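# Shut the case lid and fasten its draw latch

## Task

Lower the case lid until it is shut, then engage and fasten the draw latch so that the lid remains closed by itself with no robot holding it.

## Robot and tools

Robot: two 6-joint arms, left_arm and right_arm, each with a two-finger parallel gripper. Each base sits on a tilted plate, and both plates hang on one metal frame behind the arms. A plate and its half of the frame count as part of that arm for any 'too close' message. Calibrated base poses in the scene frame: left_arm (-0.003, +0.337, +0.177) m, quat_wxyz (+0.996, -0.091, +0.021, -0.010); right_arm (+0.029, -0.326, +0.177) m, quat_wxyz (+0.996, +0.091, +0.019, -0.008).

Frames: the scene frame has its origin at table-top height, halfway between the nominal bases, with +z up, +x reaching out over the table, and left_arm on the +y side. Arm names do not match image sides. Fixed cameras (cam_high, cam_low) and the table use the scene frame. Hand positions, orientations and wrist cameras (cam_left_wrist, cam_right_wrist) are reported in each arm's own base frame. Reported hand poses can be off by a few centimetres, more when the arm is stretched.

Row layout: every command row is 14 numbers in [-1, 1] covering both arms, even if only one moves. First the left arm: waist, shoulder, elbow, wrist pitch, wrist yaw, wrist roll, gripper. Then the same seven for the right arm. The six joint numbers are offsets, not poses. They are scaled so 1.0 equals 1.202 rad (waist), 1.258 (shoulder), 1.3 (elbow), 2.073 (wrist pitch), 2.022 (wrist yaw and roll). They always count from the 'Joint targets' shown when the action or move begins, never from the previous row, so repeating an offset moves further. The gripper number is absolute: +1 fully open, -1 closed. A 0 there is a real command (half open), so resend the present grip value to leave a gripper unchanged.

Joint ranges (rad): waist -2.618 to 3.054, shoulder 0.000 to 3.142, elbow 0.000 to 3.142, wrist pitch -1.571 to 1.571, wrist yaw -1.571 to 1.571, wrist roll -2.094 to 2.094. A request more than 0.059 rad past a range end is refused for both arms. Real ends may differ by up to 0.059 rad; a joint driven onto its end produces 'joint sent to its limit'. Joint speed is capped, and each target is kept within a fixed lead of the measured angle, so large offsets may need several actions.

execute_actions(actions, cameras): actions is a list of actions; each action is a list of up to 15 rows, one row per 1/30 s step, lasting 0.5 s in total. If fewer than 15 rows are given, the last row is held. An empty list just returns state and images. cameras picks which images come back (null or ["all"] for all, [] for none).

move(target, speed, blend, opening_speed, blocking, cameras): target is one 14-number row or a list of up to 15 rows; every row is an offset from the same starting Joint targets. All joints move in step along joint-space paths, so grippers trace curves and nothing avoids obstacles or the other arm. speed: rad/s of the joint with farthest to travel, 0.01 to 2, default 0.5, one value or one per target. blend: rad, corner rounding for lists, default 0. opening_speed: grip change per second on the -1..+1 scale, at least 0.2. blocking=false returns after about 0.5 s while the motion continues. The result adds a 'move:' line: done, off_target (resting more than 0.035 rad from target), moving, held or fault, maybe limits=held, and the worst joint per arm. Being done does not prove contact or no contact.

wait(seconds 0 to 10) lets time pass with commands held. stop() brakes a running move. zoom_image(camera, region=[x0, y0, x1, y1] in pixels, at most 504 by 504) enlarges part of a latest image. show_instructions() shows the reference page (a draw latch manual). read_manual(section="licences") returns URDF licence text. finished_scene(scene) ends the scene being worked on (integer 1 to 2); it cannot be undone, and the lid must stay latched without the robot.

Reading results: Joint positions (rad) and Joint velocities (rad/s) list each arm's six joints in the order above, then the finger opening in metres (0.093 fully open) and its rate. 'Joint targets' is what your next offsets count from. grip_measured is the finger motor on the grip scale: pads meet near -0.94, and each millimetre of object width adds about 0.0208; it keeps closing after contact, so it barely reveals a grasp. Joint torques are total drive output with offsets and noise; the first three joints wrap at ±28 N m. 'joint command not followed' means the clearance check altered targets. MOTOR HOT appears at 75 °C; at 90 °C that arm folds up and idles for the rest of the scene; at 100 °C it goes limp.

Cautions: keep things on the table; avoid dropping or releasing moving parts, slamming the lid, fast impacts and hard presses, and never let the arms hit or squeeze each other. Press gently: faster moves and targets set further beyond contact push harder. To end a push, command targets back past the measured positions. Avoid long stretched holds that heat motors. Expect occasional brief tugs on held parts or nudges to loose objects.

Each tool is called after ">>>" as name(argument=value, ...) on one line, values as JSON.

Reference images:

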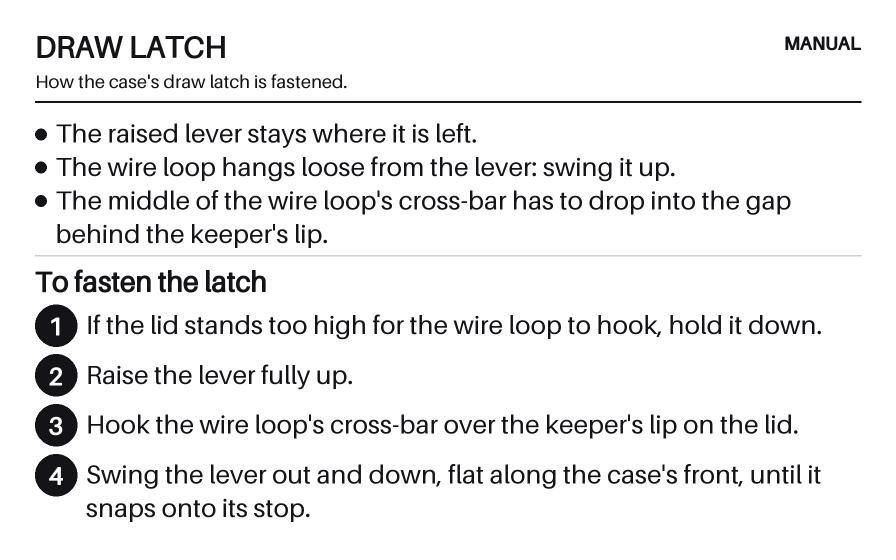

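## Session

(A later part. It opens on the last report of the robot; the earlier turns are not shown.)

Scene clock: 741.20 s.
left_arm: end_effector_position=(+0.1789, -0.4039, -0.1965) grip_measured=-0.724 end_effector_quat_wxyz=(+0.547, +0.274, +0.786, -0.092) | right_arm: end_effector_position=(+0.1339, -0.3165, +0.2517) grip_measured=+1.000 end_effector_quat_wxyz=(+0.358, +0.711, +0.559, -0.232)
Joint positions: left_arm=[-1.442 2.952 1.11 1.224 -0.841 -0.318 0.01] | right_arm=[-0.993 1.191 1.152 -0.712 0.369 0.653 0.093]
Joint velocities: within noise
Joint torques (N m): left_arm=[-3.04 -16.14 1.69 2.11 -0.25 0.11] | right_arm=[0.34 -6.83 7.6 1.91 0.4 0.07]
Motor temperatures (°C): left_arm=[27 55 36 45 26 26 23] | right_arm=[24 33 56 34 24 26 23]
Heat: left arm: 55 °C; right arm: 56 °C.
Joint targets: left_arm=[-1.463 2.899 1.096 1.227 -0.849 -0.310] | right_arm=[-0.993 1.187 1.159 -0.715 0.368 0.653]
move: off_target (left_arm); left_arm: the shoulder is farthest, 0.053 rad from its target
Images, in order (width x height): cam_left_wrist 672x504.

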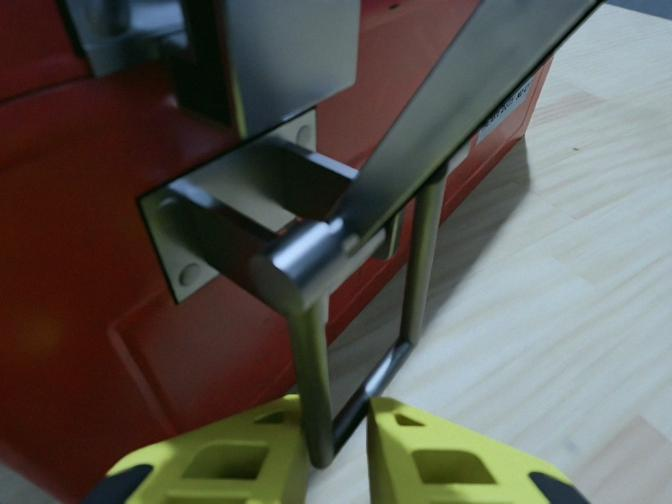

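>>> move(target=[[0,0,0,0,0,0,-0.62,0,0,0,0,0,0,1],[-0.0146,0.006,0.0066,0.003,0,0,-0.62,0,0,0,0,0,0,1],[-0.0433,-0.0091,-0.0071,-0.001,0,-0.1434,-0.62,0,0,0,0,0,0,1]], speed=0.3, cameras=["cam_left_wrist"])

Scene clock: 759.77 s.
left_arm: end_effector_position=(+0.1523, -0.4115, -0.1958) grip_measured=-0.622 end_effector_quat_wxyz=(+0.523, +0.193, +0.811, -0.179) | right_arm: end_effector_position=(+0.1339, -0.3165, +0.2517) grip_measured=+1.000 end_effector_quat_wxyz=(+0.358, +0.711, +0.559, -0.232)
Joint positions: left_arm=[-1.507 2.945 1.097 1.224 -0.843 -0.589 0.015] | right_arm=[-0.993 1.191 1.152 -0.712 0.369 0.653 0.093]
Joint velocities: within noise
Joint torques (N m): left_arm=[-1.77 -16.5 2.14 2.05 -0.25 -0.07] | right_arm=[0.34 -6.82 7.61 1.91 0.4 0.07]
Motor temperatures (°C): left_arm=[28 71 35 44 26 26 23] | right_arm=[24 33 56 34 24 26 23]
Heat: left arm: 71 °C; right arm: 56 °C.
Joint targets: left_arm=[-1.515 2.888 1.087 1.225 -0.849 -0.600] | right_arm=[-0.993 1.187 1.159 -0.715 0.368 0.653]
move: off_target (left_arm); left_arm: the shoulder is farthest, 0.058 rad from its target
Images, in order (width x height): cam_left_wrist 672x504.

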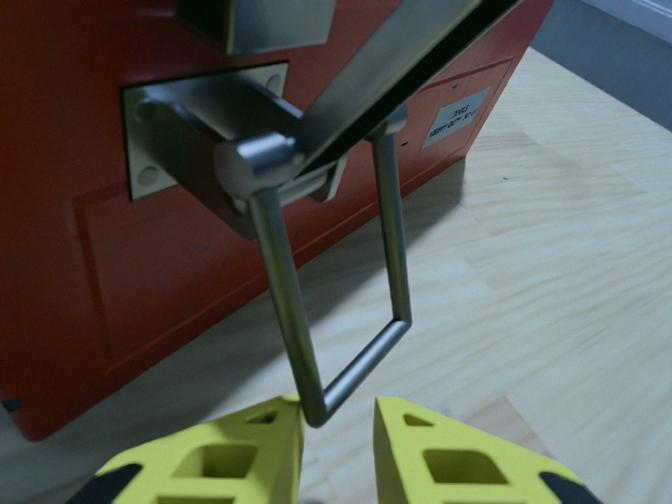

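>>> move(target=[[0,-0.0207,0.004,0,0,-0.05,-0.62,0,0,0,0,0,0,1],[-0.0208,-0.0477,-0.0165,-0.0094,0,-0.1731,-0.62,0,0,0,0,0,0,1]], speed=0.3, blend=[0.02,0], cameras=["cam_left_wrist"])

Scene clock: 766.77 s.
left_arm: end_effector_position=(+0.1424, -0.4229, -0.1777) grip_measured=-0.621 end_effector_quat_wxyz=(+0.482, +0.054, +0.828, -0.281) | right_arm: end_effector_position=(+0.1339, -0.3165, +0.2517) grip_measured=+1.000 end_effector_quat_wxyz=(+0.358, +0.711, +0.559, -0.232)
Joint positions: left_arm=[-1.532 2.886 1.075 1.207 -0.845 -0.939 0.015] | right_arm=[-0.993 1.191 1.152 -0.712 0.369 0.653 0.093]
Joint velocities: within noise
Joint torques (N m): left_arm=[-1.7 -16.61 2.37 2.02 -0.21 -0.05] | right_arm=[0.34 -6.83 7.6 1.91 0.39 0.07]
Motor temperatures (°C): left_arm=[28 74 34 44 26 26 23] | right_arm=[24 33 56 34 24 26 23]
Heat: left arm: 74 °C; right arm: 56 °C.
Joint targets: left_arm=[-1.540 2.828 1.066 1.206 -0.850 -0.950] | right_arm=[-0.993 1.187 1.159 -0.715 0.368 0.653]
move: off_target (left_arm); left_arm: the shoulder is farthest, 0.058 rad from its target
Images, in order (width x height): cam_left_wrist 672x504.

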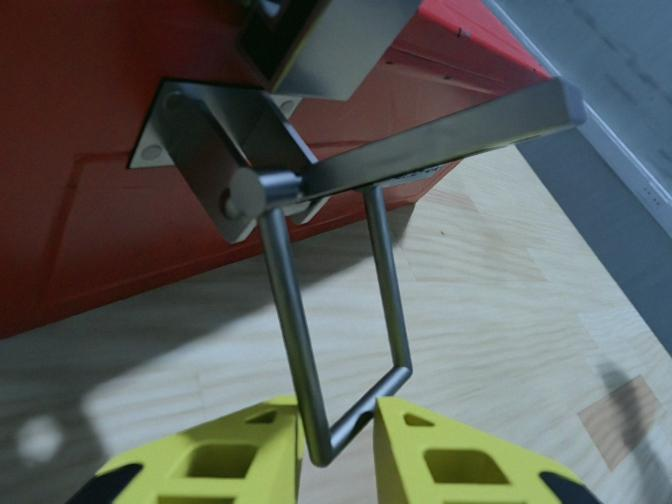

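>>> move(target=[[-0.0119,-0.0469,-0.0235,-0.0142,0,-0.1731,-0.62,0,0,0,0,0,0,1],[-0.0133,-0.0992,-0.0475,-0.0309,0,-0.3462,-0.62,0,0,0,0,0,0,1]], speed=0.4, blend=[0.02,0], cameras=["cam_left_wrist"])

Scene clock: 773.97 s.
left_arm: end_effector_position=(+0.1361, -0.4315, -0.1448) grip_measured=-0.621 end_effector_quat_wxyz=(+0.353, -0.228, +0.797, -0.433) | right_arm: end_effector_position=(+0.1339, -0.3165, +0.2517) grip_measured=+1.000 end_effector_quat_wxyz=(+0.358, +0.711, +0.559, -0.232)
Joint positions: left_arm=[-1.547 2.759 1.014 1.144 -0.845 -1.64 0.015] | right_arm=[-0.993 1.191 1.152 -0.712 0.369 0.653 0.093]
Joint velocities: within noise
Joint torques (N m): left_arm=[-1.74 -16.17 2.69 1.97 -0.22 -0.04] | right_arm=[0.35 -6.82 7.6 1.92 0.39 0.07]
Motor temperatures (°C): left_arm=[28 76 34 44 26 26 23] | right_arm=[24 33 56 34 24 26 23]
Heat: left arm: 76 °C; right arm: 56 °C. Fold the left arm in close to its base, or ease its load, before you think long.
Joint targets: left_arm=[-1.556 2.703 1.004 1.142 -0.850 -1.650] | right_arm=[-0.993 1.187 1.159 -0.715 0.368 0.653]
MOTOR HOT: the shoulder of the left arm reports 76 °C; the controller's stop level is 90 °C. To cool a motor, set the load down, stop pushing, or move to a pose that needs little force.
move: off_target (left_arm); left_arm: the shoulder is farthest, 0.056 rad from its target
Images, in order (width x height): cam_left_wrist 672x504.

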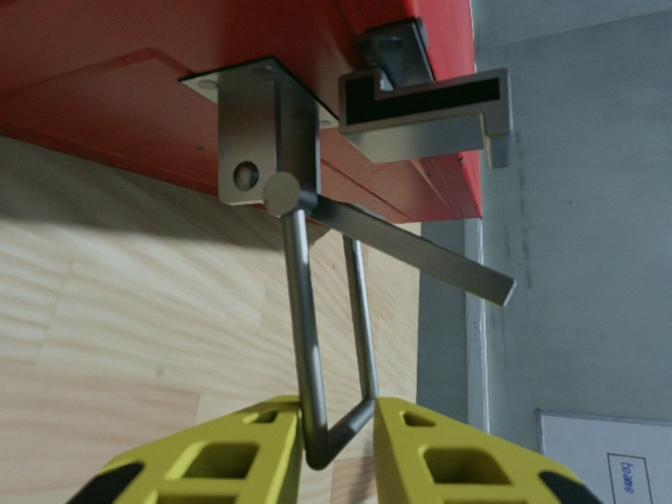

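>>> move(target=[[0.0037,-0.0592,-0.0287,-0.0213,0,-0.1236,-0.62,0,0,0,0,0,0,1],[0.0288,-0.1169,-0.0482,-0.0441,0,-0.2028,-0.62,0,0,0,0,0,0,1]], speed=0.4, blend=[0.02,0], cameras=["cam_left_wrist"])

Scene clock: 791.00 s.
left_arm: end_effector_position=(+0.1452, -0.4340, -0.1058) grip_measured=-0.621 end_effector_quat_wxyz=(+0.262, -0.394, +0.729, -0.494) | right_arm: end_effector_position=(+0.1339, -0.3165, +0.2517) grip_measured=+1.000 end_effector_quat_wxyz=(+0.358, +0.711, +0.559, -0.232)
Joint positions: left_arm=[-1.527 2.607 0.953 1.056 -0.845 -2.05 0.015] | right_arm=[-0.993 1.191 1.152 -0.712 0.369 0.653 0.093]
Joint velocities: within noise
Joint torques (N m): left_arm=[-0.58 -15.39 3.14 1.93 -0.21 -0.03] | right_arm=[0.35 -6.83 7.61 1.92 0.39 0.07]
Motor temperatures (°C): left_arm=[28 77 34 44 26 26 23] | right_arm=[24 33 56 34 24 26 23]
Heat: left arm: 77 °C; right arm: 56 °C. Fold the left arm in close to its base, or ease its load, before you think long.
Joint targets: left_arm=[-1.521 2.556 0.941 1.050 -0.850 -2.060] | right_arm=[-0.993 1.187 1.159 -0.715 0.368 0.653]
MOTOR HOT: still on. The shoulder of the left arm reports 77 °C.
move: off_target (left_arm); left_arm: the shoulder is farthest, 0.051 rad from its target
Images, in order (width x height): cam_left_wrist 672x504.

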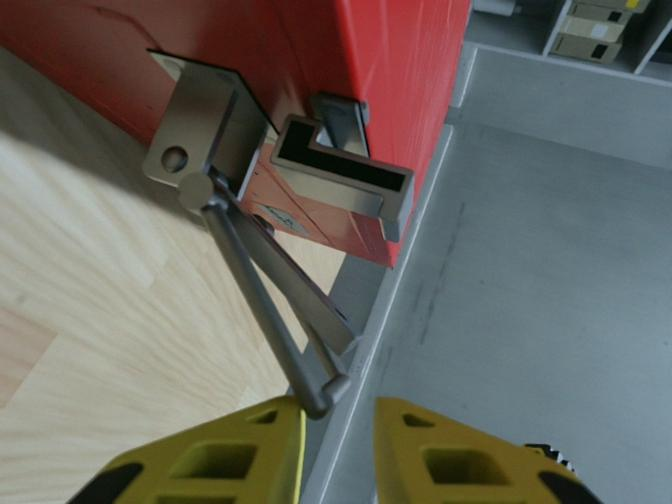

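>>> move(target=[[0.0266,-0.0456,-0.0014,-0.0263,0,0,-0.62,0,0,0,0,0,0,1],[0.05,-0.0568,-0.0022,-0.034,0,0,-0.62,0,0,0,0,0,0,1]], speed=0.3, blend=[0.02,0], cameras=["cam_left_wrist"])

Scene clock: 797.30 s.
left_arm: end_effector_position=(+0.1726, -0.4324, -0.0850) grip_measured=-0.621 end_effector_quat_wxyz=(+0.276, -0.417, +0.715, -0.488) | right_arm: end_effector_position=(+0.1339, -0.3165, +0.2517) grip_measured=+1.000 end_effector_quat_wxyz=(+0.358, +0.711, +0.559, -0.232)
Joint positions: left_arm=[-1.465 2.533 0.953 0.987 -0.845 -2.051 0.015] | right_arm=[-0.993 1.191 1.152 -0.712 0.369 0.653 0.093]
Joint velocities: within noise
Joint torques (N m): left_arm=[-0.85 -15.08 3.23 1.92 -0.21 -0.01] | right_arm=[0.34 -6.82 7.6 1.91 0.4 0.07]
Motor temperatures (°C): left_arm=[27 77 34 44 26 26 23] | right_arm=[24 33 56 34 24 26 23]
Heat: left arm: 77 °C; right arm: 56 °C. Fold the left arm in close to its base, or ease its load, before you think long.
Joint targets: left_arm=[-1.461 2.485 0.939 0.979 -0.850 -2.060] | right_arm=[-0.993 1.187 1.159 -0.715 0.368 0.653]
MOTOR HOT: still on. The shoulder of the left arm reports 77 °C.
move: off_target (left_arm); blend cut to 0.0141 rad at target 1; left_arm: the shoulder is farthest, 0.049 rad from its target
Images, in order (width x height): cam_left_wrist 672x504.

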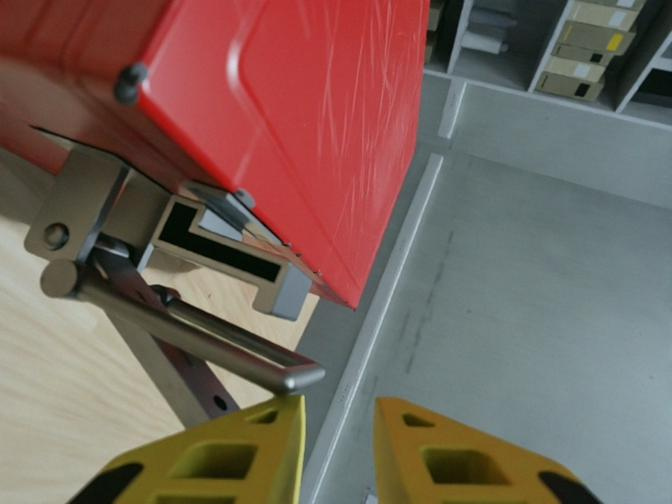

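>>> move(target=[[0.0447,-0.003,0.0046,-0.0034,0,0,-0.62,0,0,0,0,0,0,1],[0.0641,0,0.01,-0.001,0,0,-0.62,0,0,0,0,0,0,1]], speed=0.2, blend=[0.01,0], cameras=["cam_left_wrist"])

Scene clock: 802.10 s.
left_arm: end_effector_position=(+0.2025, -0.4191, -0.0851) grip_measured=-0.621 end_effector_quat_wxyz=(+0.293, -0.442, +0.701, -0.477) | right_arm: end_effector_position=(+0.1339, -0.3165, +0.2517) grip_measured=+1.000 end_effector_quat_wxyz=(+0.358, +0.711, +0.559, -0.232)
Joint positions: left_arm=[-1.395 2.531 0.953 0.981 -0.845 -2.052 0.015] | right_arm=[-0.993 1.191 1.152 -0.712 0.369 0.653 0.093]
Joint velocities: within noise
Joint torques (N m): left_arm=[-0.36 -14.91 4.46 1.95 -0.2 -0.01] | right_arm=[0.34 -6.82 7.6 1.92 0.39 0.07]
Motor temperatures (°C): left_arm=[27 77 34 44 26 26 23] | right_arm=[24 33 56 34 24 26 23]
Heat: left arm: 77 °C; right arm: 56 °C. Fold the left arm in close to its base, or ease its load, before you think long.
Joint targets: left_arm=[-1.384 2.484 0.952 0.978 -0.850 -2.060] | right_arm=[-0.993 1.187 1.159 -0.715 0.368 0.653]
MOTOR HOT: still on. The shoulder of the left arm reports 77 °C.
move: off_target (left_arm); left_arm: the shoulder is farthest, 0.046 rad from its target
Images, in order (width x height): cam_left_wrist 672x504.

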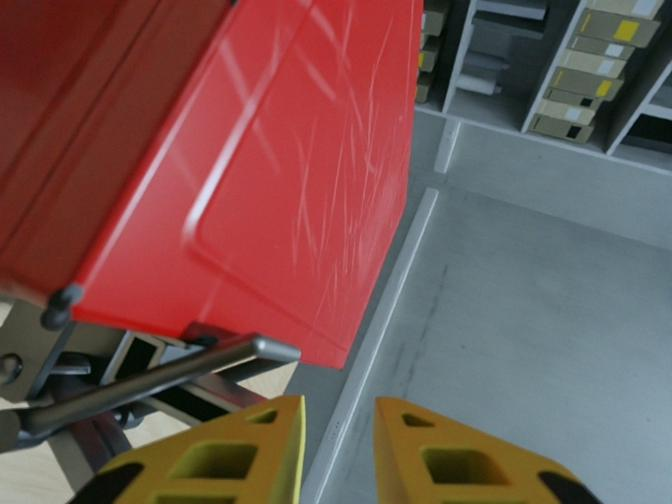

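>>> move(target=[[0,-0.15,0,0,0,0,-0.62,0,0,0,0,0,0,1],[-0.1,-0.9,0,-0.1,0,0.8,-0.62,0,0,0,0,0,0,1]], speed=[0.4,1.2], cameras=["cam_low","cam_left_wrist"])

>>> move(target=[0,-0.4,0,-0.5,0,0,-0.62,0,0,0,0,0,0,1], speed=1.2, cameras=["cam_low"])

>>> zoom_image(camera="cam_low", region=[340, 200, 420, 280])

Scene clock: 807.40 s.
left_arm: end_effector_position=(+0.1544, -0.3757, +0.3976) grip_measured=-0.621 end_effector_quat_wxyz=(+0.614, -0.038, +0.615, -0.494) | right_arm: end_effector_position=(+0.1339, -0.3165, +0.2517) grip_measured=+1.000 end_effector_quat_wxyz=(+0.358, +0.711, +0.559, -0.232)
Joint positions: left_arm=[-1.496 1.359 0.953 0.778 -0.845 -0.455 0.015] | right_arm=[-0.993 1.191 1.152 -0.712 0.369 0.653 0.093]
Joint velocities: within noise
Joint torques (N m): left_arm=[-1.55 -4.07 7.72 1.43 0.23 0.2] | right_arm=[0.35 -6.83 7.6 1.91 0.4 0.07]
Motor temperatures (°C): left_arm=[27 78 34 44 26 26 23] | right_arm=[24 33 56 34 24 26 23]
Heat: left arm: 78 °C; right arm: 56 °C. Fold the left arm in close to its base, or ease its load, before you think long.
Joint targets: left_arm=[-1.504 1.352 0.952 0.770 -0.849 -0.442] | right_arm=[-0.993 1.187 1.159 -0.715 0.368 0.653]
MOTOR HOT: still on. The shoulder of the left arm reports 78 °C.
move: done
Images, in order (width x height): cam_low 672x504, cam_left_wrist 672x504.

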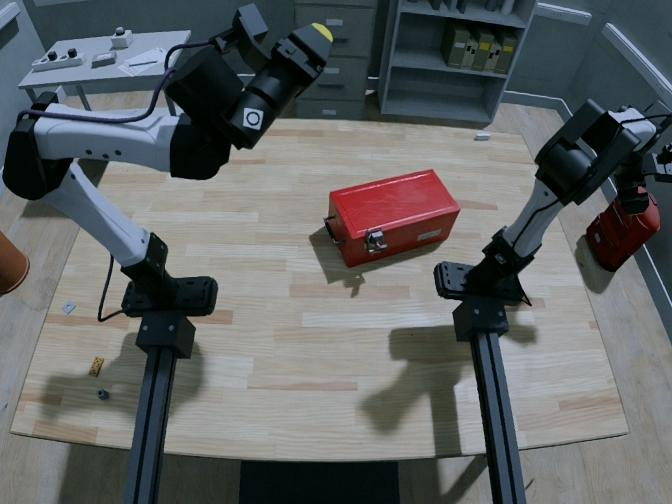

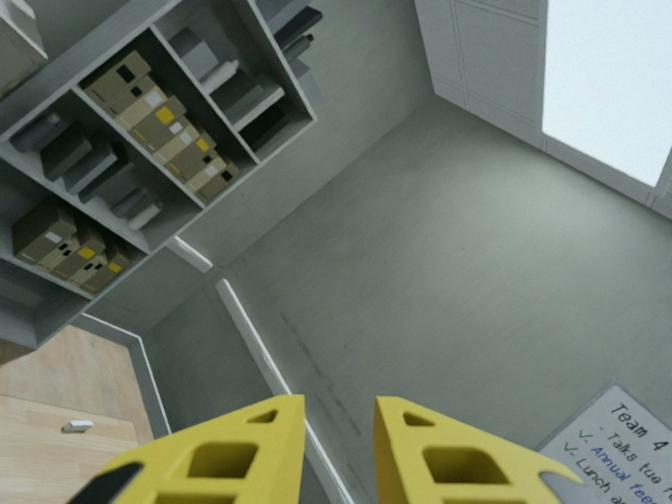

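Scene clock: 809.23 s.
left_arm: end_effector_position=(+0.1456, -0.2569, +0.3670) grip_measured=-0.621 end_effector_quat_wxyz=(+0.591, +0.115, +0.734, -0.314) | right_arm: end_effector_position=(+0.1339, -0.3165, +0.2517) grip_measured=+1.000 end_effector_quat_wxyz=(+0.358, +0.711, +0.559, -0.232)
Joint positions: left_arm=[-1.496 0.852 0.953 -0.261 -0.846 -0.453 0.015] | right_arm=[-0.993 1.191 1.152 -0.712 0.369 0.653 0.093]
Joint velocities: within noise
Joint torques (N m): left_arm=[-1.31 0.57 7.2 1.99 0.01 0.17] | right_arm=[0.34 -6.82 7.6 1.91 0.4 0.07]
Motor temperatures (°C): left_arm=[27 77 34 44 26 26 23] | right_arm=[24 33 56 34 24 26 23]
Heat: left arm: 77 °C; right arm: 56 °C. Fold the left arm in close to its base, or ease its load, before you think long.
Joint targets: left_arm=[-1.504 0.849 0.952 -0.266 -0.849 -0.442] | right_arm=[-0.993 1.187 1.159 -0.715 0.368 0.653]
MOTOR HOT: still on. The shoulder of the left arm reports 77 °C.
move: done
Images, in order (width x height): cam_low 672x504.

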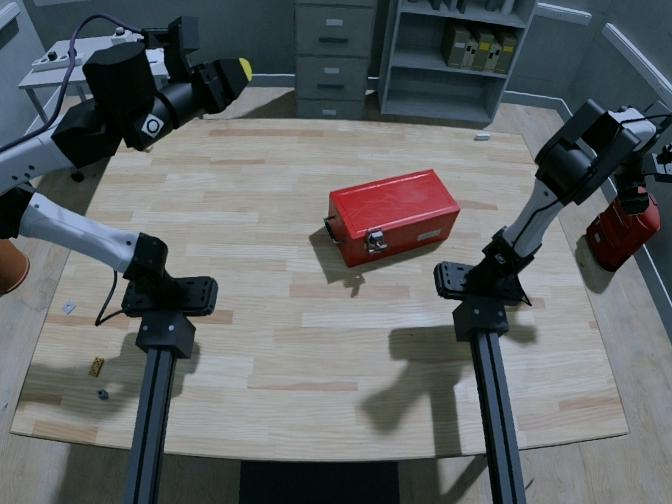

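Scaled by 6.300 from the camera's 672x504 image, which has a finer 960x720 frame.

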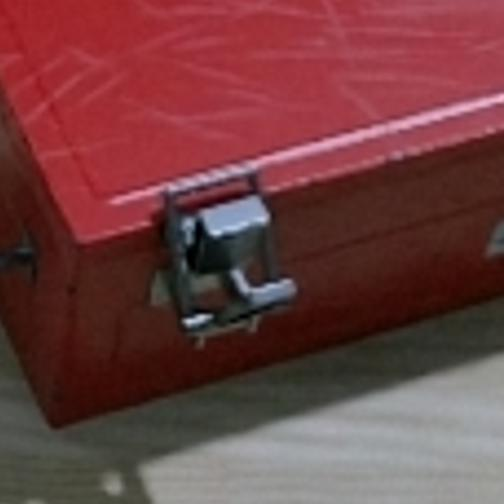

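>>> move(target=[-0.0383,0.8744,-0.0015,0.4178,0,0.0653,-1,0,0,0,0,0,0,1], speed=1.2, cameras=[])

>>> move(target=[0.0824,0.4165,0.03,0.1944,0,0,-1,0,0,0,0,0,0,1], speed=0.8, cameras=["cam_left_wrist"])

>>> zoom_image(camera="cam_left_wrist", region=[200, 250, 480, 460])

Scene clock: 840.13 s.
left_arm: end_effector_position=(+0.1392, -0.4664, +0.1105) grip_measured=-0.991 end_effector_quat_wxyz=(+0.572, +0.256, +0.755, -0.192) | right_arm: end_effector_position=(+0.1339, -0.3165, +0.2517) grip_measured=+1.000 end_effector_quat_wxyz=(+0.358, +0.711, +0.559, -0.232)
Joint positions: left_arm=[-1.543 1.947 0.953 0.573 -0.848 -0.321 0] | right_arm=[-0.993 1.191 1.152 -0.712 0.369 0.653 0.093]
Joint velocities: within noise
Joint torques (N m): left_arm=[-1.57 -8.38 7.16 2.43 -0.11 0.15] | right_arm=[0.34 -6.82 7.6 1.92 0.4 0.07]
Motor temperatures (°C): left_arm=[27 59 36 45 26 26 23] | right_arm=[24 33 57 34 24 26 23]
Heat: left arm: 59 °C; right arm: 57 °C.
Joint targets: left_arm=[-1.550 1.949 0.950 0.600 -0.850 -0.310] | right_arm=[-0.993 1.187 1.159 -0.715 0.368 0.653]
MOTOR HOT: cleared for the motors of the left arm.
move: done
No camera images: "cameras" was empty.

Scene clock: 841.67 s.
left_arm: end_effector_position=(+0.1785, -0.4441, -0.0566) grip_measured=-0.991 end_effector_quat_wxyz=(+0.563, +0.253, +0.777, -0.126) | right_arm: end_effector_position=(+0.1339, -0.3165, +0.2517) grip_measured=+1.000 end_effector_quat_wxyz=(+0.358, +0.711, +0.559, -0.232)
Joint positions: left_arm=[-1.455 2.469 0.961 0.976 -0.848 -0.32 0] | right_arm=[-0.993 1.191 1.152 -0.712 0.369 0.653 0.093]
Joint velocities: within noise
Joint torques (N m): left_arm=[-0.81 -10.3 7.82 2.42 -0.15 0.14] | right_arm=[0.35 -6.83 7.6 1.91 0.4 0.07]
Motor temperatures (°C): left_arm=[27 59 36 45 26 26 23] | right_arm=[24 33 57 34 24 26 23]
Heat: left arm: 59 °C; right arm: 57 °C.
Joint targets: left_arm=[-1.451 2.473 0.989 1.003 -0.849 -0.310] | right_arm=[-0.993 1.187 1.159 -0.715 0.368 0.653]
move: done
Images, in order (width x height): cam_left_wrist 672x504.

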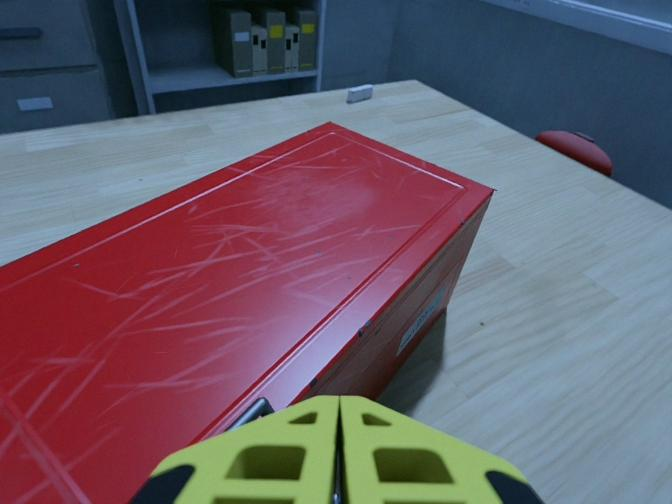

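Scaled by 1.800 from the camera's 672x504 image, which has a finer 960x720 frame.

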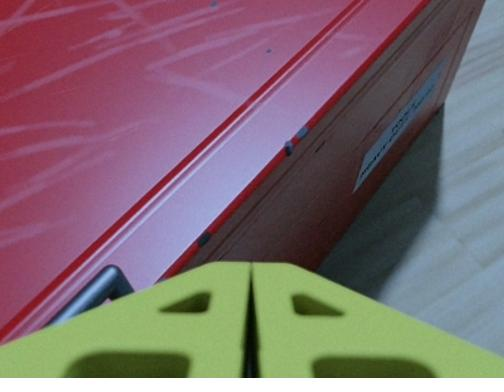

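>>> move(target=[0,0,0,0,0,0,0.6,0,0,0,0,0,0,1], speed=0.8, cameras=["cam_left_wrist"])

>>> zoom_image(camera="cam_left_wrist", region=[200, 320, 440, 500])

Scene clock: 844.27 s.
left_arm: end_effector_position=(+0.1786, -0.4442, -0.0564) grip_measured=+0.598 end_effector_quat_wxyz=(+0.563, +0.253, +0.777, -0.126) | right_arm: end_effector_position=(+0.1339, -0.3165, +0.2517) grip_measured=+1.000 end_effector_quat_wxyz=(+0.358, +0.711, +0.559, -0.232)
Joint positions: left_arm=[-1.455 2.469 0.961 0.978 -0.848 -0.32 0.074] | right_arm=[-0.993 1.191 1.152 -0.712 0.369 0.653 0.093]
Joint velocities: within noise
Joint torques (N m): left_arm=[-0.84 -10.32 7.8 2.41 -0.15 0.14] | right_arm=[0.35 -6.83 7.6 1.91 0.4 0.07]
Motor temperatures (°C): left_arm=[27 60 36 45 26 26 23] | right_arm=[24 33 57 34 24 26 23]
Heat: left arm: 60 °C; right arm: 57 °C.
Joint targets: left_arm=[-1.451 2.473 0.989 1.003 -0.849 -0.310] | right_arm=[-0.993 1.187 1.159 -0.715 0.368 0.653]
move: done
Images, in order (width x height): cam_left_wrist 672x504.

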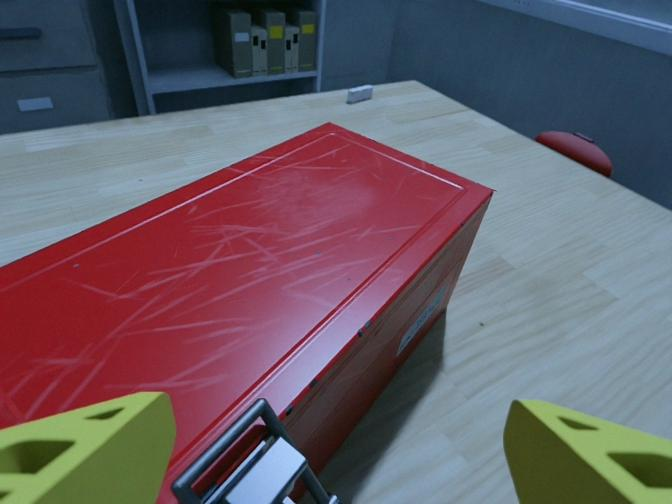

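Scaled by 2.100 from the camera's 672x504 image, which has a finer 960x720 frame.

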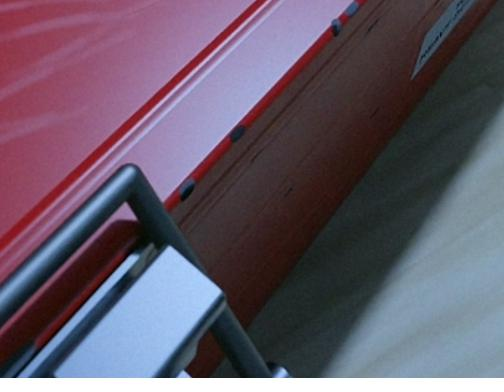

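>>> move(target=[[0,0,0,0,0,0,-1,0,0,0,0,0,0,1],[0,0.0954,0,0,0,0,-1,0,0,0,0,0,0,1],[-0.0416,0.1672,0.0194,0.0314,0,0,-1,0,0,0,0,0,0,1],[-0.0699,0.2301,0.0438,0.0543,0,0,-1,0,0,0,0,0,0,1]], speed=0.4, blend=[0,0.02,0.02,0], cameras=["cam_left_wrist","cam_low"])

>>> zoom_image(camera="cam_low", region=[320, 200, 420, 280])

Scene clock: 856.43 s.
left_arm: end_effector_position=(+0.1439, -0.4266, -0.1488) grip_measured=-0.991 end_effector_quat_wxyz=(+0.539, +0.312, +0.775, -0.104) | right_arm: end_effector_position=(+0.1339, -0.3165, +0.2517) grip_measured=+1.000 end_effector_quat_wxyz=(+0.358, +0.711, +0.559, -0.232)
Joint positions: left_arm=[-1.53 2.751 1.019 1.089 -0.848 -0.32 0] | right_arm=[-0.993 1.191 1.152 -0.712 0.369 0.653 0.093]
Joint velocities: within noise
Joint torques (N m): left_arm=[-1.55 -10.22 6.39 2.37 -0.18 0.12] | right_arm=[0.35 -6.83 7.6 1.91 0.4 0.07]
Motor temperatures (°C): left_arm=[27 62 36 45 26 26 23] | right_arm=[24 33 57 34 24 26 23]
Heat: left arm: 62 °C; right arm: 57 °C.
Joint targets: left_arm=[-1.535 2.762 1.046 1.115 -0.849 -0.310] | right_arm=[-0.993 1.187 1.159 -0.715 0.368 0.653]
move: done
Images, in order (width x height): cam_low 672x504, cam_left_wrist 672x504.

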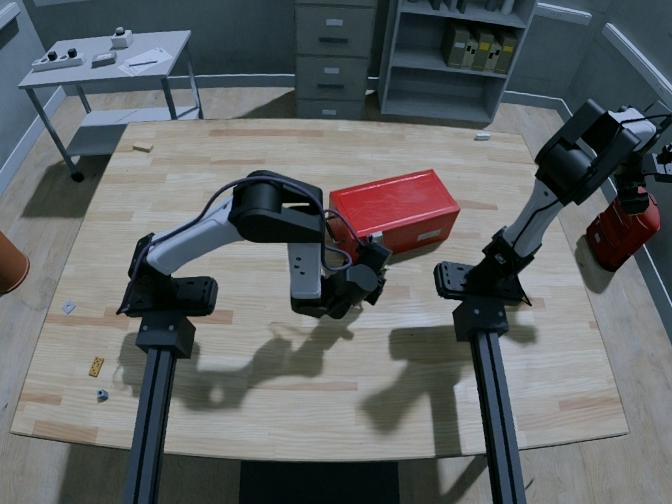

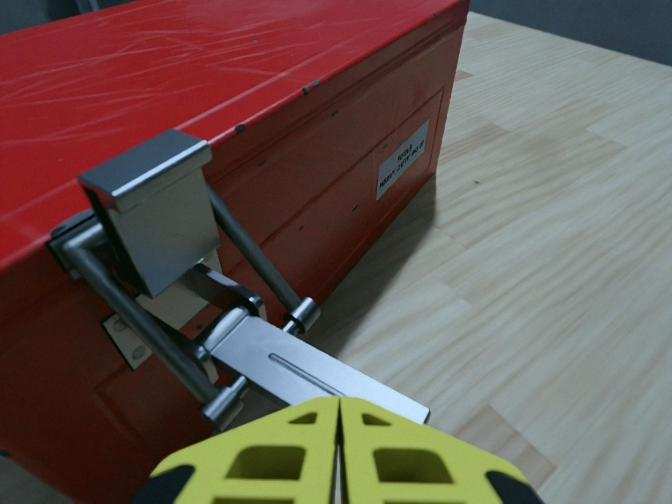

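Scaled by 5.040 from the camera's 672x504 image, which has a finer 960x720 frame.

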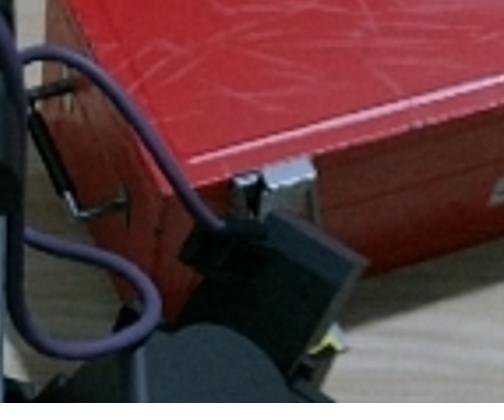

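>>> move(target=[[-0.0115,0.0568,0.0255,0.0185,0,0,-1,0,0,0,0,0,0,1],[0.005,0.1443,0.0721,0.0424,0,0,-1,0,0,0,0,0,0,1]], speed=0.3, blend=[0.02,0], cameras=["cam_left_wrist"])

>>> zoom_image(camera="cam_left_wrist", region=[0, 50, 400, 450])

Scene clock: 863.93 s.
left_arm: end_effector_position=(+0.1430, -0.4299, -0.1777) grip_measured=-0.991 end_effector_quat_wxyz=(+0.557, +0.290, +0.768, -0.125) | right_arm: end_effector_position=(+0.1339, -0.3165, +0.2517) grip_measured=+1.000 end_effector_quat_wxyz=(+0.358, +0.711, +0.559, -0.232)
Joint positions: left_arm=[-1.539 2.913 1.118 1.222 -0.873 -0.318 0] | right_arm=[-0.993 1.191 1.152 -0.712 0.369 0.653 0.093]
Joint velocities: within noise
Joint torques (N m): left_arm=[-0.25 -8.77 5.46 1.83 0.08 0.11] | right_arm=[0.34 -6.82 7.6 1.91 0.39 0.07]
Motor temperatures (°C): left_arm=[27 62 36 45 26 26 23] | right_arm=[24 33 57 34 24 26 23]
Heat: left arm: 62 °C; right arm: 57 °C.
Joint targets: left_arm=[-1.529 2.944 1.139 1.203 -0.849 -0.310] | right_arm=[-0.993 1.187 1.159 -0.715 0.368 0.653]
move: done
Images, in order (width x height): cam_left_wrist 672x504.

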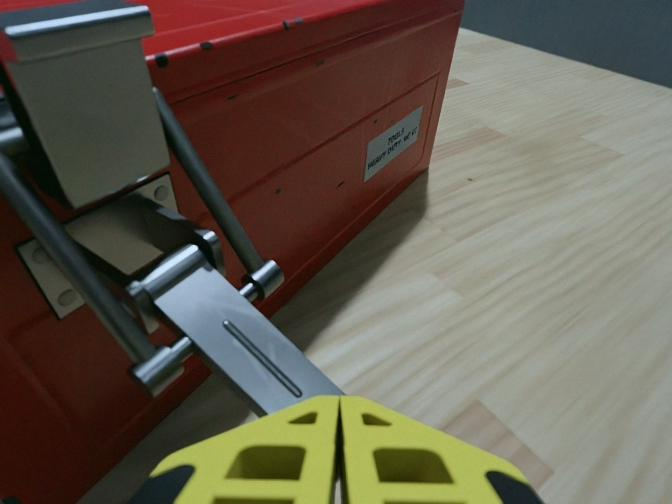

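Scaled by 1.260 from the camera's 672x504 image, which has a finer 960x720 frame.

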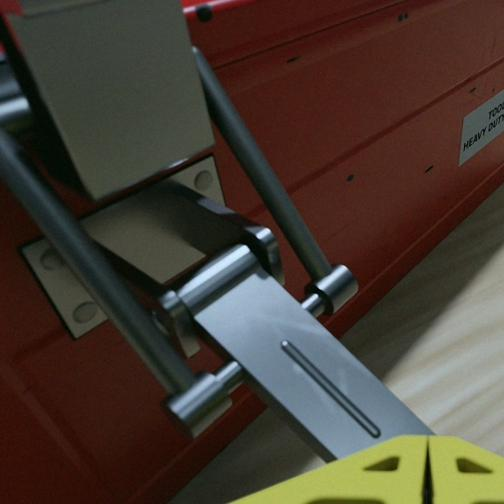

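>>> move(target=[[0.02,0.06,0.03,0.01,0,0,-1,0,0,0,0,0,0,1],[0.045,0.09,0.055,0.018,0,0,-1,0,0,0,0,0,0,1]], speed=0.3, blend=[0.02,0], cameras=["cam_left_wrist"])

Scene clock: 867.93 s.
left_arm: end_effector_position=(+0.1596, -0.4249, -0.2020) grip_measured=-0.991 end_effector_quat_wxyz=(+0.562, +0.269, +0.771, -0.130) | right_arm: end_effector_position=(+0.1339, -0.3165, +0.2517) grip_measured=+1.000 end_effector_quat_wxyz=(+0.358, +0.711, +0.559, -0.232)
Joint positions: left_arm=[-1.497 3.024 1.196 1.291 -0.861 -0.316 0] | right_arm=[-0.993 1.191 1.152 -0.712 0.369 0.653 0.093]
Joint velocities: within noise
Joint torques (N m): left_arm=[0.72 -8.81 4.62 1.48 -0.03 0.09] | right_arm=[0.34 -6.83 7.6 1.92 0.39 0.07]
Motor temperatures (°C): left_arm=[27 62 36 44 26 26 23] | right_arm=[24 33 57 34 24 26 23]
Heat: left arm: 62 °C; right arm: 57 °C.
Joint targets: left_arm=[-1.475 3.057 1.211 1.240 -0.850 -0.310] | right_arm=[-0.993 1.187 1.159 -0.715 0.368 0.653]
move: off_target (left_arm); blend cut to 0.0189 rad at target 1; left_arm: the wrist pitch is farthest, 0.051 rad from its target
Images, in order (width x height): cam_left_wrist 672x504.

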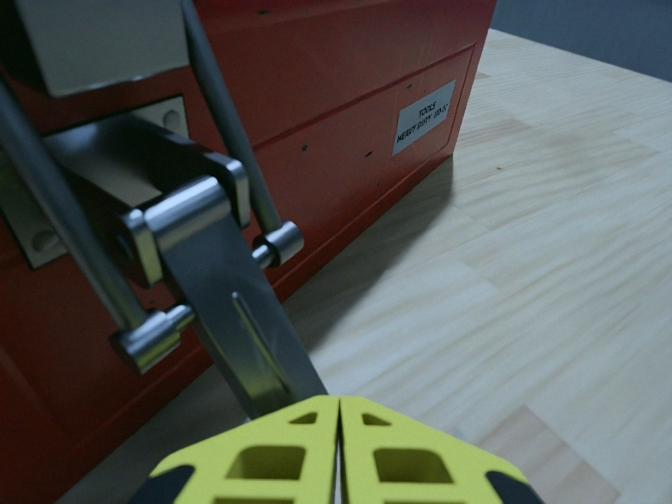

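>>> move(target=[[0.02,0.006,0.006,-0.02,0,0,-1,0,0,0,0,0,0,1],[0.045,0.012,0.008,-0.03,0,0,-1,0,0,0,0,0,0,1]], speed=0.3, blend=[0.02,0], cameras=["cam_left_wrist"])

Scene clock: 874.73 s.
left_arm: end_effector_position=(+0.1844, -0.3976, -0.2305) grip_measured=-0.991 end_effector_quat_wxyz=(+0.539, +0.281, +0.791, -0.068) | right_arm: end_effector_position=(+0.1339, -0.3165, +0.2517) grip_measured=+1.000 end_effector_quat_wxyz=(+0.358, +0.711, +0.559, -0.232)
Joint positions: left_arm=[-1.428 3.055 1.207 1.184 -0.844 -0.316 0] | right_arm=[-0.993 1.191 1.152 -0.712 0.369 0.653 0.093]
Joint velocities: within noise
Joint torques (N m): left_arm=[-0.7 -10.07 4.37 1.99 -0.23 0.08] | right_arm=[0.35 -6.82 7.6 1.91 0.4 0.07]
Motor temperatures (°C): left_arm=[27 62 35 43 26 26 23] | right_arm=[24 33 57 34 24 26 23]
Heat: left arm: 62 °C; right arm: 57 °C.
Joint targets: left_arm=[-1.421 3.073 1.221 1.178 -0.849 -0.310] | right_arm=[-0.993 1.187 1.159 -0.715 0.368 0.653]
move: done; blend cut to 0.015 rad at target 1
Images, in order (width x height): cam_left_wrist 672x504.

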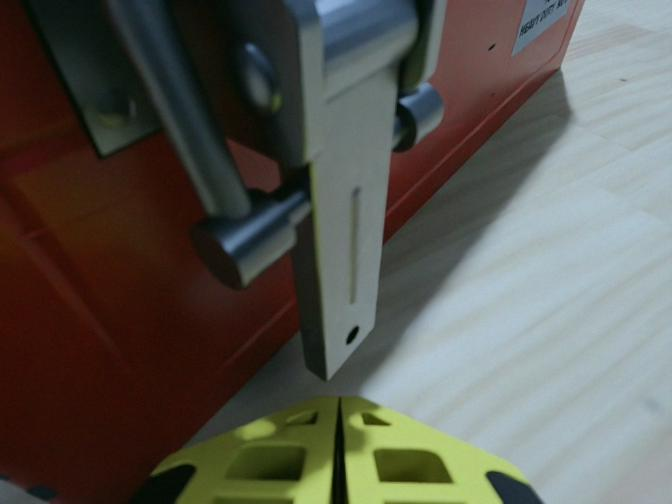

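>>> move(target=[[-0.083,0,0,0,0,0,-1,0,0,0,0,0,0,1],[-0.083,-0.093,-0.0746,0.0429,0,0,-1,0,0,0,0,0,0,1]], speed=0.4, cameras=["cam_left_wrist"])

>>> zoom_image(camera="cam_left_wrist", region=[100, 0, 450, 400])

Scene clock: 885.33 s.
left_arm: end_effector_position=(+0.1462, -0.4089, -0.2121) grip_measured=-0.991 end_effector_quat_wxyz=(+0.541, +0.308, +0.775, -0.106) | right_arm: end_effector_position=(+0.1339, -0.3165, +0.2517) grip_measured=+1.000 end_effector_quat_wxyz=(+0.358, +0.711, +0.559, -0.232)
Joint positions: left_arm=[-1.522 3.005 1.132 1.242 -0.845 -0.316 0] | right_arm=[-0.993 1.191 1.152 -0.712 0.369 0.653 0.093]
Joint velocities: within noise
Joint torques (N m): left_arm=[-1.03 -15.91 2.14 2.38 -0.21 0.08] | right_arm=[0.35 -6.82 7.58 1.92 0.4 0.07]
Motor temperatures (°C): left_arm=[27 62 35 43 26 26 23] | right_arm=[24 33 57 34 24 26 23]
Heat: left arm: 62 °C; right arm: 57 °C.
Joint targets: left_arm=[-1.521 2.955 1.124 1.267 -0.849 -0.310] | right_arm=[-0.993 1.187 1.159 -0.715 0.368 0.653]
move: off_target (left_arm); left_arm: the shoulder is farthest, 0.049 rad from its target
Images, in order (width x height): cam_left_wrist 672x504.

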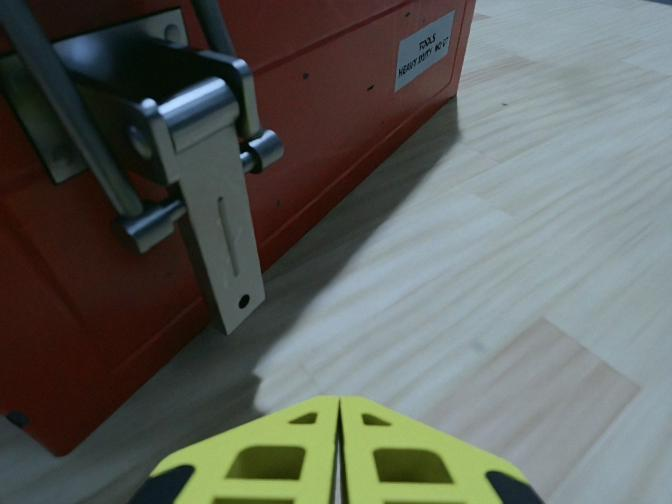

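Scaled by 1.260 from the camera's 672x504 image, which has a finer 960x720 frame.

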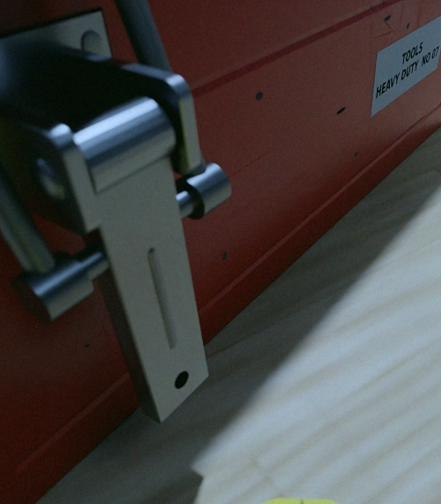

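>>> move(target=[[0,0,0.018,-0.01,0,0,-1,0,0,0,0,0,0,1],[0.0708,0,0.02,-0.012,0,0,-1,0,0,0,0,0,0,1],[0.12,0.01,0.02,-0.012,0,0,-1,0,0,0,0,0,0,1]], speed=0.3, cameras=["cam_left_wrist"])

>>> zoom_image(camera="cam_left_wrist", region=[100, 0, 450, 400])

Scene clock: 889.53 s.
left_arm: end_effector_position=(+0.1988, -0.3865, -0.2121) grip_measured=-0.991 end_effector_quat_wxyz=(+0.547, +0.257, +0.794, -0.071) | right_arm: end_effector_position=(+0.1339, -0.3165, +0.2517) grip_measured=+1.000 end_effector_quat_wxyz=(+0.358, +0.711, +0.559, -0.232)
Joint positions: left_arm=[-1.389 3.005 1.132 1.243 -0.843 -0.315 0] | right_arm=[-0.993 1.191 1.152 -0.712 0.369 0.653 0.093]
Joint velocities: within noise
Joint torques (N m): left_arm=[-0.24 -14.72 4.57 2.07 -0.23 0.08] | right_arm=[0.34 -6.83 7.61 1.91 0.4 0.07]
Motor temperatures (°C): left_arm=[27 63 35 44 26 26 23] | right_arm=[24 33 57 34 24 26 23]
Heat: left arm: 63 °C; right arm: 57 °C.
Joint targets: left_arm=[-1.377 2.968 1.150 1.242 -0.849 -0.310] | right_arm=[-0.993 1.187 1.159 -0.715 0.368 0.653]
move: off_target (left_arm); left_arm: the shoulder is farthest, 0.038 rad from its target
Images, in order (width x height): cam_left_wrist 672x504.

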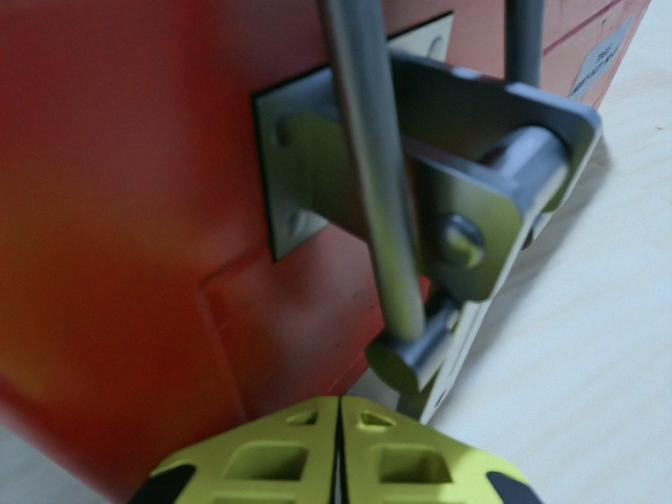

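Scaled by 1.260 from the camera's 672x504 image, which has a finer 960x720 frame.

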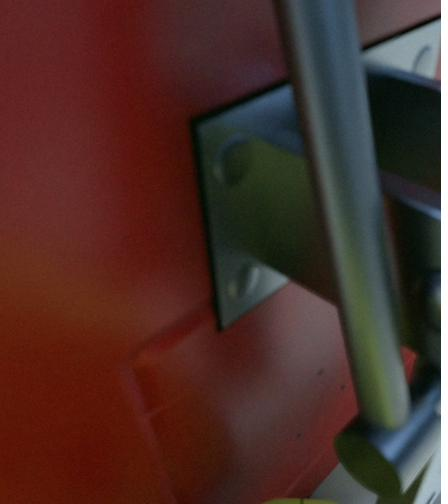

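>>> move(target=[[-0.12,0,0,0,0,0,-1,0,0,0,0,0,0,1],[-0.12,0.004,0.034,-0.0154,0,0,-1,0,0,0,0,0,0,1]], speed=0.4, cameras=["cam_left_wrist"])

Scene clock: 895.13 s.
left_arm: end_effector_position=(+0.1469, -0.4227, -0.2096) grip_measured=-0.991 end_effector_quat_wxyz=(+0.544, +0.303, +0.774, -0.114) | right_arm: end_effector_position=(+0.1339, -0.3165, +0.2517) grip_measured=+1.000 end_effector_quat_wxyz=(+0.358, +0.711, +0.559, -0.232)
Joint positions: left_arm=[-1.521 3.005 1.178 1.216 -0.844 -0.315 0] | right_arm=[-0.993 1.191 1.152 -0.712 0.369 0.653 0.093]
Joint velocities: within noise
Joint torques (N m): left_arm=[-1.07 -14.63 4.78 2.03 -0.21 0.09] | right_arm=[0.35 -6.82 7.6 1.91 0.4 0.07]
Motor temperatures (°C): left_arm=[27 64 35 44 26 26 23] | right_arm=[24 33 57 34 24 26 23]
Heat: left arm: 64 °C; right arm: 57 °C.
Joint targets: left_arm=[-1.521 2.973 1.194 1.211 -0.849 -0.310] | right_arm=[-0.993 1.187 1.159 -0.715 0.368 0.653]
move: done
Images, in order (width x height): cam_left_wrist 672x504.

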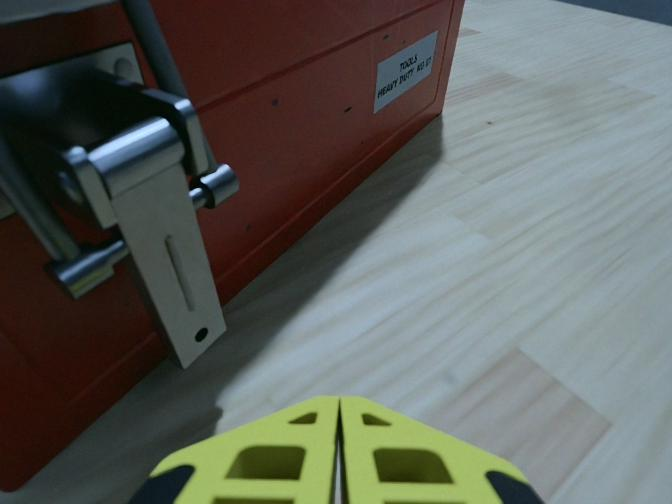

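>>> move(target=[[0.065,0,0,0,0,0,-1,0,0,0,0,0,0,1],[0.11,0,0,0,0,0,-1,0,0,0,0,0,0,1]], speed=0.3, blend=[0.02,0], cameras=["cam_left_wrist"])

Scene clock: 897.37 s.
left_arm: end_effector_position=(+0.1889, -0.4065, -0.2103) grip_measured=-0.991 end_effector_quat_wxyz=(+0.547, +0.266, +0.789, -0.088) | right_arm: end_effector_position=(+0.1339, -0.3165, +0.2517) grip_measured=+1.000 end_effector_quat_wxyz=(+0.358, +0.711, +0.559, -0.232)
Joint positions: left_arm=[-1.418 3.005 1.178 1.215 -0.835 -0.315 0] | right_arm=[-0.993 1.191 1.152 -0.712 0.369 0.653 0.093]
Joint velocities: within noise
Joint torques (N m): left_arm=[1.25 -14.61 4.78 2.01 -0.29 0.07] | right_arm=[0.34 -6.82 7.6 1.91 0.4 0.07]
Motor temperatures (°C): left_arm=[27 64 35 44 26 26 23] | right_arm=[24 33 57 34 24 26 23]
Heat: left arm: 64 °C; right arm: 57 °C.
Joint targets: left_arm=[-1.389 2.973 1.195 1.211 -0.849 -0.310] | right_arm=[-0.993 1.187 1.159 -0.715 0.368 0.653]
move: done
Images, in order (width x height): cam_left_wrist 672x504.

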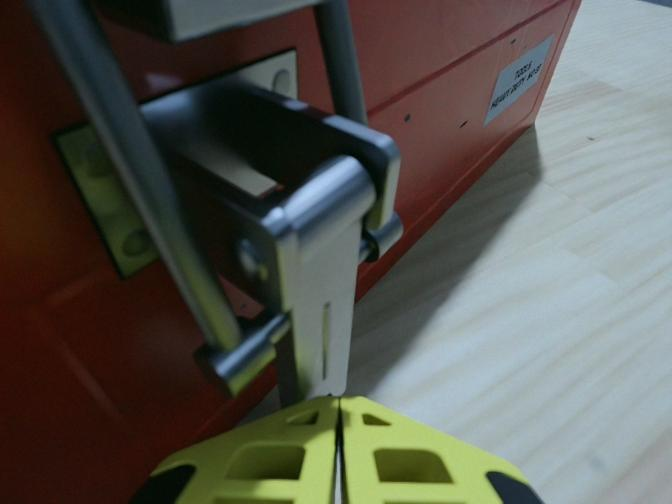

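>>> move(target=[0.05,0,0,0,0,0,-1,0,0,0,0,0,0,1], speed=0.3, cameras=["cam_left_wrist"])

>>> zoom_image(camera="cam_left_wrist", region=[100, 50, 500, 450])

Scene clock: 900.23 s.
left_arm: end_effector_position=(+0.2110, -0.3984, -0.2093) grip_measured=-0.991 end_effector_quat_wxyz=(+0.548, +0.243, +0.796, -0.083) | right_arm: end_effector_position=(+0.1339, -0.3165, +0.2517) grip_measured=+1.000 end_effector_quat_wxyz=(+0.358, +0.711, +0.559, -0.232)
Joint positions: left_arm=[-1.36 3.005 1.178 1.229 -0.819 -0.315 0] | right_arm=[-0.993 1.191 1.152 -0.712 0.369 0.653 0.093]
Joint velocities: within noise
Joint torques (N m): left_arm=[1.35 -14.58 4.72 1.86 -0.44 0.08] | right_arm=[0.35 -6.83 7.6 1.91 0.4 0.07]
Motor temperatures (°C): left_arm=[27 65 35 44 26 26 23] | right_arm=[24 33 57 34 24 26 23]
Heat: left arm: 65 °C; right arm: 57 °C.
Joint targets: left_arm=[-1.329 2.973 1.195 1.210 -0.849 -0.310] | right_arm=[-0.993 1.187 1.159 -0.715 0.368 0.653]
move: done
Images, in order (width x height): cam_left_wrist 672x504.

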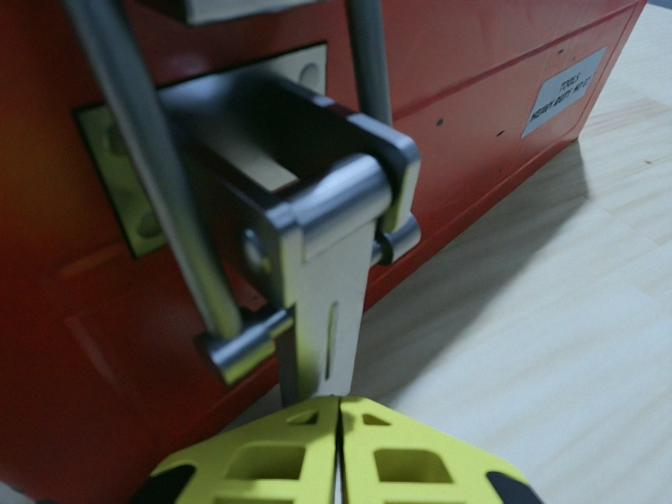

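Scaled by 1.260 from the camera's 672x504 image, which has a finer 960x720 frame.

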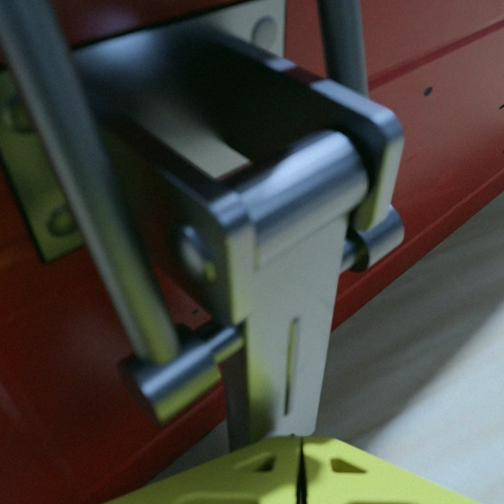

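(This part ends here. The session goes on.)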